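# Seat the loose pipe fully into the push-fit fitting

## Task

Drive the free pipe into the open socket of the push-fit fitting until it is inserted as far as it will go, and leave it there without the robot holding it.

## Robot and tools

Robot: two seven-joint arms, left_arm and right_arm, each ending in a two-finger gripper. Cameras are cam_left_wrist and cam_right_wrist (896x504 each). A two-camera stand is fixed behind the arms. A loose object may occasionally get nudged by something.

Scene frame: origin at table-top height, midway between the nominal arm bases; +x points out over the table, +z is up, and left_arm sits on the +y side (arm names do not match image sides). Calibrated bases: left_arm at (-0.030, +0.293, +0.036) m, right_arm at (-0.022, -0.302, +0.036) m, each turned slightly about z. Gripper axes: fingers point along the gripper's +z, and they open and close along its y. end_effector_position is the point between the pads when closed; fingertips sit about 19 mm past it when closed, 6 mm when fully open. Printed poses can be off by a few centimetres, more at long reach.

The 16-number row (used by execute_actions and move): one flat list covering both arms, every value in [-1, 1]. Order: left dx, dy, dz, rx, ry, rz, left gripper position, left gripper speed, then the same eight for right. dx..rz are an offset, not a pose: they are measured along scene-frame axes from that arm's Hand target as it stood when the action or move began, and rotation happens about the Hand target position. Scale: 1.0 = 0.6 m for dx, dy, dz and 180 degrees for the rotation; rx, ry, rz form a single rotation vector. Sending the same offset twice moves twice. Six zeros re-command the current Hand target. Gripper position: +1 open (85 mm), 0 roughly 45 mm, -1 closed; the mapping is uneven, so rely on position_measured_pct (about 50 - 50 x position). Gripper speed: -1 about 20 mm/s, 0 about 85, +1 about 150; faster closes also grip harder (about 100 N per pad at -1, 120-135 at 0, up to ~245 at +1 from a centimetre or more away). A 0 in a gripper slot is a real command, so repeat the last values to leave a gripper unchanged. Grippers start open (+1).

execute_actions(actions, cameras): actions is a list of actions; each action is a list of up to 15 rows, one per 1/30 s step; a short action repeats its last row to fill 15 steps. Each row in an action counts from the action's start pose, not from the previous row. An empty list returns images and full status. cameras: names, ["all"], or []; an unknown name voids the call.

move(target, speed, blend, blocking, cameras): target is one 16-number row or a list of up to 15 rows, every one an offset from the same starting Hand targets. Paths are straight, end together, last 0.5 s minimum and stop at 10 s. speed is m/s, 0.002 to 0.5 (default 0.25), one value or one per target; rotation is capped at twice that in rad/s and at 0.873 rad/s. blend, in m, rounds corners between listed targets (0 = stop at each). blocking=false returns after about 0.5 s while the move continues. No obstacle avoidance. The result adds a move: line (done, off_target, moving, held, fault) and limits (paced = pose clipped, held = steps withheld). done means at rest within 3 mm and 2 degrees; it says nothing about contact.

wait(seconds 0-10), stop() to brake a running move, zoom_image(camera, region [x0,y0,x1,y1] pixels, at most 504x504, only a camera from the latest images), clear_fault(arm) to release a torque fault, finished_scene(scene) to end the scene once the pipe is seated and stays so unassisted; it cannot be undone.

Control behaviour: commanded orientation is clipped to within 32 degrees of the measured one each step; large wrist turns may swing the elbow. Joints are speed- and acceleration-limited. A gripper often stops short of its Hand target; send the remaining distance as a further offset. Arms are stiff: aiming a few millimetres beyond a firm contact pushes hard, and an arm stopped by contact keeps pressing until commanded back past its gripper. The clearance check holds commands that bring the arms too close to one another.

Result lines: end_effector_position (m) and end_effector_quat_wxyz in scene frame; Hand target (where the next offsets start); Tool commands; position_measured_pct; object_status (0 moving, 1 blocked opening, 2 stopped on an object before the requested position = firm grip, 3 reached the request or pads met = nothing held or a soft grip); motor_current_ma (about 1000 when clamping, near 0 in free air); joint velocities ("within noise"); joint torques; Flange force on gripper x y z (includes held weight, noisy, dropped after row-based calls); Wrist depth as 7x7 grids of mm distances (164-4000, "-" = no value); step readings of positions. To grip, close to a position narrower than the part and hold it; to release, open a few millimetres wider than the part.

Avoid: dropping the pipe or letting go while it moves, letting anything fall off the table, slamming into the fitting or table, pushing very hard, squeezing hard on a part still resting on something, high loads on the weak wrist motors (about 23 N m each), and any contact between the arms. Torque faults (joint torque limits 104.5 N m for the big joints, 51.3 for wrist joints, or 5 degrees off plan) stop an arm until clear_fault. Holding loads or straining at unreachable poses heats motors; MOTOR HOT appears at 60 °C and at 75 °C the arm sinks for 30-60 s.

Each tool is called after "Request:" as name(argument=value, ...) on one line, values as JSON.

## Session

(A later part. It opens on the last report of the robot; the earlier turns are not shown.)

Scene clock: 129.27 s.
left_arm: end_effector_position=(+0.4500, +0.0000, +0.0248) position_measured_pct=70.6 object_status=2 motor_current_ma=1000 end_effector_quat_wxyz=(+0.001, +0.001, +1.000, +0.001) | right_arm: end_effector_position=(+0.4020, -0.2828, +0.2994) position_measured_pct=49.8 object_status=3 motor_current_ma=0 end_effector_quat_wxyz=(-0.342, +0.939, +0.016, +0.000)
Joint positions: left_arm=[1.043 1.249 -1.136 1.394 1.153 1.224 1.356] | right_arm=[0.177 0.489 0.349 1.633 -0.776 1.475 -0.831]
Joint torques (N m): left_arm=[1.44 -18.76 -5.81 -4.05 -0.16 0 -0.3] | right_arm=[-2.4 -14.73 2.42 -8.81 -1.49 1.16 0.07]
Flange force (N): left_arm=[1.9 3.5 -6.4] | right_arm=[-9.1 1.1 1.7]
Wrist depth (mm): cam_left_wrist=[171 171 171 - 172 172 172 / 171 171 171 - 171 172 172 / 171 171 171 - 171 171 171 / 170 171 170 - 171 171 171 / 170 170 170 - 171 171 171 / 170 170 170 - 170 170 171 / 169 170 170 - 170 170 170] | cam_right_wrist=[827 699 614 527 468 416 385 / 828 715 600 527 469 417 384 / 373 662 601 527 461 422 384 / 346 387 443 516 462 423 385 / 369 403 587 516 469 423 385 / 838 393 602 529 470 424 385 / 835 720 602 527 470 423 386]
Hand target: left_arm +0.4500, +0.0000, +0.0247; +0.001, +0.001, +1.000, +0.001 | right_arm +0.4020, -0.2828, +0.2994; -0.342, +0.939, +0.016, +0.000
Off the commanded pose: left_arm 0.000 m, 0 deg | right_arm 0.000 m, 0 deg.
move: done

Request:
move(target=[[0, 0, 0, 0, 0, 0, 0.1, -1.0, 0, 0, 0, 0, 0, 0.0, 0.0, -0.5]], speed=[0.02], cameras=["all"])

Scene clock: 130.90 s.
left_arm: end_effector_position=(+0.4500, +0.0000, +0.0247) position_measured_pct=45.0 object_status=0 motor_current_ma=0 end_effector_quat_wxyz=(+0.001, +0.001, +1.000, +0.001) | right_arm: end_effector_position=(+0.4020, -0.2828, +0.2994) position_measured_pct=49.8 object_status=3 motor_current_ma=0 end_effector_quat_wxyz=(-0.342, +0.939, +0.016, +0.000)
Joint positions: left_arm=[1.043 1.249 -1.136 1.394 1.153 1.224 1.356] | right_arm=[0.177 0.489 0.349 1.633 -0.776 1.475 -0.831]
Joint torques (N m): left_arm=[1.56 -20.8 -6.79 -4.21 -0.4 0.22 -0.34] | right_arm=[-2.45 -14.64 2.44 -8.84 -1.44 1.17 0]
Flange force (N): left_arm=[0.7 3.0 -1.8] | right_arm=[-9.4 1.1 1.7]
Wrist depth (mm): cam_left_wrist=[171 171 171 - 171 172 172 / 170 171 171 - 171 171 171 / 170 170 170 - 171 171 171 / 170 170 170 - 171 171 171 / 170 170 170 - 170 170 171 / 169 169 170 - 170 170 170 / 169 169 170 - 170 170 170] | cam_right_wrist=[831 695 612 524 468 415 385 / 830 718 601 528 469 416 386 / 374 659 599 527 461 423 384 / 347 388 437 515 461 423 385 / 369 403 587 515 470 423 385 / 834 390 598 525 469 423 384 / 834 718 603 527 470 425 385]
Hand target: left_arm +0.4500, +0.0000, +0.0247; +0.001, +0.001, +1.000, +0.001 | right_arm +0.4020, -0.2828, +0.2994; -0.342, +0.939, +0.016, +0.000
Off the commanded pose: left_arm 0.000 m, 0 deg | right_arm 0.000 m, 0 deg.
move: done

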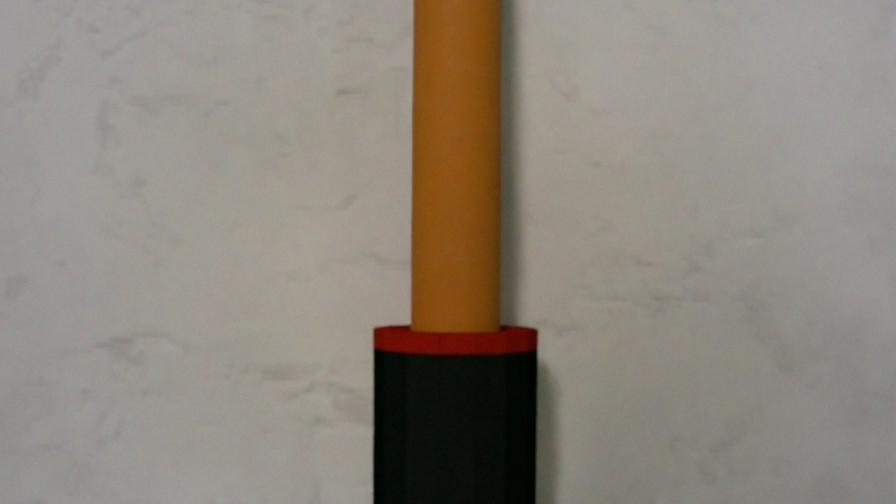

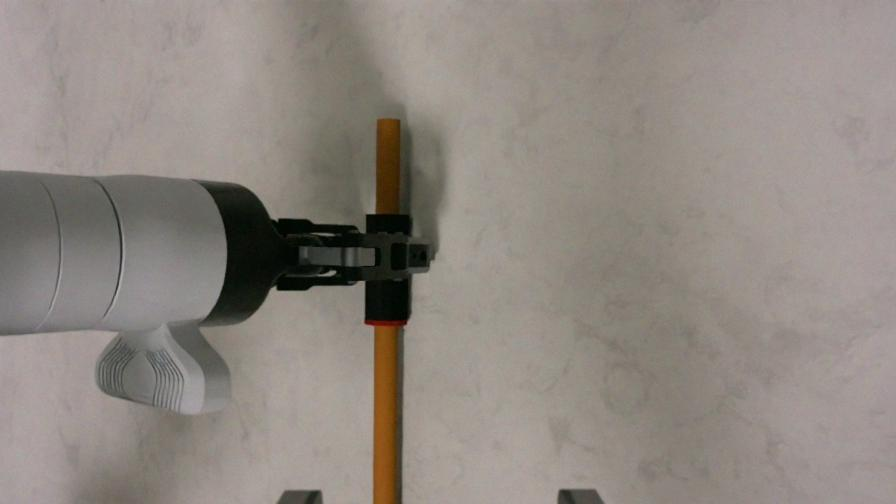

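Request:
move(target=[[0, 0, 0.05, 0, 0, 0, 0.1, -1.0, 0, 0, 0, 0, 0, 0.0, 0.0, -0.5], [0, 0, 0.3, 0, 0, 0, 0.1, -1.0, 0, 0, 0, 0, 0, 0.0, 0.0, -0.5]], speed=[0.05, 0.15], blend=0.01, cameras=["all"])

Scene clock: 133.07 s.
left_arm: end_effector_position=(+0.4500, +0.0000, +0.2047) position_measured_pct=45.0 object_status=3 motor_current_ma=0 end_effector_quat_wxyz=(+0.001, +0.001, +1.000, +0.001) | right_arm: end_effector_position=(+0.4020, -0.2828, +0.2994) position_measured_pct=49.8 object_status=3 motor_current_ma=0 end_effector_quat_wxyz=(-0.342, +0.939, +0.016, +0.000)
Joint positions: left_arm=[1.056 1.007 -1.278 1.245 0.944 1.509 1.477] | right_arm=[0.177 0.489 0.349 1.633 -0.776 1.475 -0.831]
Joint torques (N m): left_arm=[1.53 -19.76 -6.22 -6.11 -0.32 0.16 -0.32] | right_arm=[-2.4 -14.69 2.49 -8.79 -1.47 1.17 0.06]
Flange force (N): left_arm=[0.9 3.1 -1.0] | right_arm=[-9.1 1.0 1.7]
Wrist depth (mm): cam_left_wrist=[350 349 349 350 349 349 349 / 350 350 349 349 349 349 348 / 350 349 349 349 349 349 349 / 350 350 349 349 349 348 349 / 349 349 349 325 349 349 348 / 350 349 348 325 348 348 348 / 349 349 349 333 348 348 348] | cam_right_wrist=[828 697 614 524 469 416 385 / 834 713 597 527 470 415 385 / 831 718 601 528 460 423 385 / 325 661 600 526 461 422 385 / 838 699 601 518 470 423 384 / 833 719 601 525 469 424 386 / 835 715 601 529 469 424 385]
Hand target: left_arm +0.4500, +0.0000, +0.2047; +0.001, +0.001, +1.000, +0.001 | right_arm +0.4020, -0.2828, +0.2994; -0.342, +0.939, +0.016, +0.000
Off the commanded pose: left_arm 0.000 m, 0 deg | right_arm 0.000 m, 0 deg.
move: done

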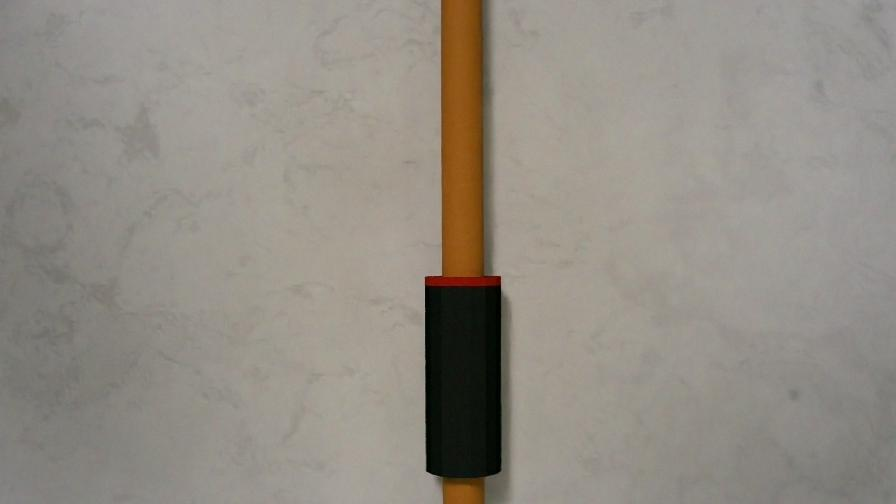

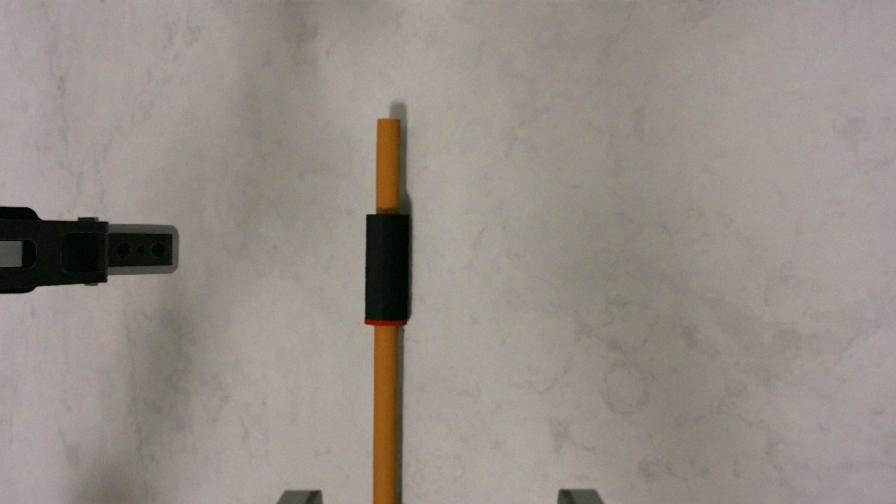

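Request:
move(target=[[-0.045, 0, 0.225, 0, 0, 0, 0.1, -1.0, 0, 0, 0, 0, 0, 0.0, 0.0, -0.5]], speed=[0.2])

Request:
wait(seconds=0.2, cameras=["cam_left_wrist"])

Scene clock: 135.00 s.
left_arm: end_effector_position=(+0.4230, +0.0001, +0.3397) position_measured_pct=45.0 object_status=3 motor_current_ma=0 end_effector_quat_wxyz=(+0.001, +0.001, +1.000, +0.001) | right_arm: end_effector_position=(+0.4020, -0.2828, +0.2994) position_measured_pct=49.8 object_status=3 motor_current_ma=0 end_effector_quat_wxyz=(-0.342, +0.939, +0.016, +0.000)
Joint positions: left_arm=[1.068 0.839 -1.35 1.057 0.83 1.758 1.585] | right_arm=[0.177 0.489 0.349 1.633 -0.776 1.475 -0.831]
Joint torques (N m): left_arm=[1.53 -18.56 -5 -6.72 -0.33 0.17 -0.31] | right_arm=[-2.4 -14.66 2.36 -8.74 -1.53 1.1 0.07]
Flange force (N): left_arm=[0.0 2.7 -0.5] | right_arm=[-9.0 1.0 1.3]
Wrist depth (mm): cam_left_wrist=[485 485 485 485 484 484 484 / 484 484 484 483 483 483 484 / 486 485 484 484 484 483 483 / 485 485 484 483 483 484 483 / 485 485 484 484 484 482 482 / 484 483 482 483 484 484 483 / 485 485 484 484 482 483 483] | cam_right_wrist=[833 698 614 524 468 415 384 / 832 713 599 525 469 415 384 / 828 718 602 527 460 423 385 / 830 720 598 526 461 423 384 / 835 718 598 516 469 423 385 / 840 717 599 527 469 424 385 / 829 718 601 529 470 424 386]
Hand target: left_arm +0.4230, +0.0000, +0.3397; +0.001, +0.001, +1.000, +0.001 | right_arm +0.4020, -0.2828, +0.2994; -0.342, +0.939, +0.016, +0.000
Off the commanded pose: left_arm 0.000 m, 0 deg | right_arm 0.000 m, 0 deg.
move: done

Scene clock: 135.20 s.
left_arm: end_effector_position=(+0.4230, +0.0000, +0.3397) position_measured_pct=45.0 object_status=3 motor_current_ma=0 end_effector_quat_wxyz=(+0.001, +0.001, +1.000, +0.001) | right_arm: end_effector_position=(+0.4020, -0.2828, +0.2994) position_measured_pct=49.8 object_status=3 motor_current_ma=0 end_effector_quat_wxyz=(-0.342, +0.939, +0.016, +0.000)
Joint positions: left_arm=[1.068 0.839 -1.35 1.057 0.83 1.758 1.585] | right_arm=[0.177 0.489 0.349 1.633 -0.776 1.475 -0.831]
Joint torques (N m): left_arm=[1.54 -18.57 -4.99 -6.73 -0.35 0.15 -0.29] | right_arm=[-2.36 -14.74 2.43 -8.74 -1.43 1.1 0.03]
Flange force (N): left_arm=[-0.1 2.7 -0.5] | right_arm=[-8.8 1.1 1.5]
Wrist depth (mm): cam_left_wrist=[485 485 485 485 485 483 483 / 486 485 485 484 484 484 484 / 485 484 484 484 485 483 484 / 484 485 484 483 484 483 484 / 484 484 484 483 484 484 484 / 484 485 484 483 483 483 483 / 484 484 484 483 482 483 482] | cam_right_wrist=[827 695 614 523 466 416 385 / 831 718 599 525 469 416 385 / 828 715 599 525 461 423 385 / 830 716 599 526 459 422 385 / 832 719 601 517 472 422 385 / 833 716 601 528 468 423 386 / 835 718 602 526 470 422 385]
Hand target: left_arm +0.4230, +0.0000, +0.3397; +0.001, +0.001, +1.000, +0.001 | right_arm +0.4020, -0.2828, +0.2994; -0.342, +0.939, +0.016, +0.000
Tool commands: left_gripper/position=+0.1 left_gripper/speed=-1.0 right_gripper/position=+0.0 right_gripper/speed=-0.5
Off the commanded pose: left_arm 0.000 m, 0 deg | right_arm 0.000 m, 0 deg.
wait: 0.20 s; at rest by 0.17 s
Images, in order (width x height): cam_left_wrist 896x504.

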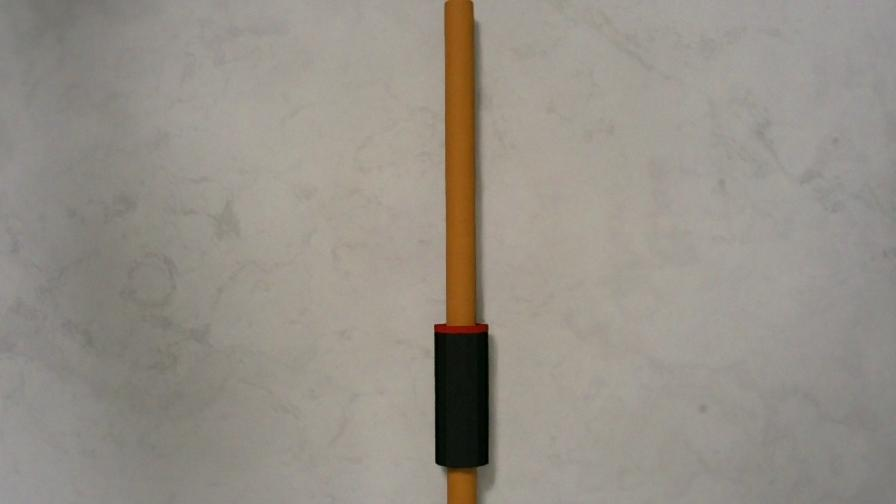

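Request:
zoom_image(camera="cam_left_wrist", region=[400, 0, 520, 60])

Request:
zoom_image(camera="cam_left_wrist", region=[400, 300, 520, 360])

Request:
zoom_image(camera="cam_left_wrist", region=[400, 440, 520, 500])

Scaled by 4.200 from the camera's 896x504 image, which has a finer 1280x720 frame.

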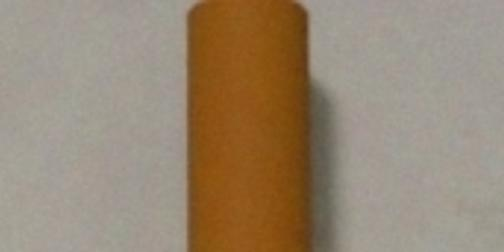

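Scaled by 4.200 from the camera's 896x504 image, which has a finer 1280x720 frame.

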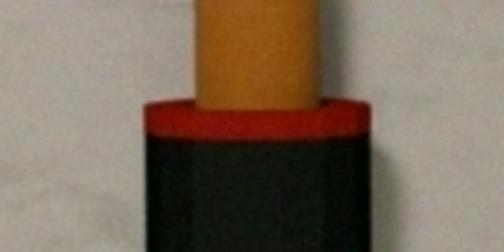

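Scaled by 4.200 from the camera's 896x504 image, which has a finer 1280x720 frame.

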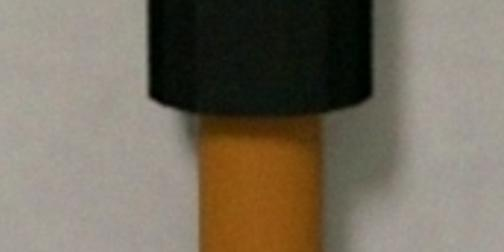

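Request:
finished_scene(scene=1)

The scene is finished: the task was done.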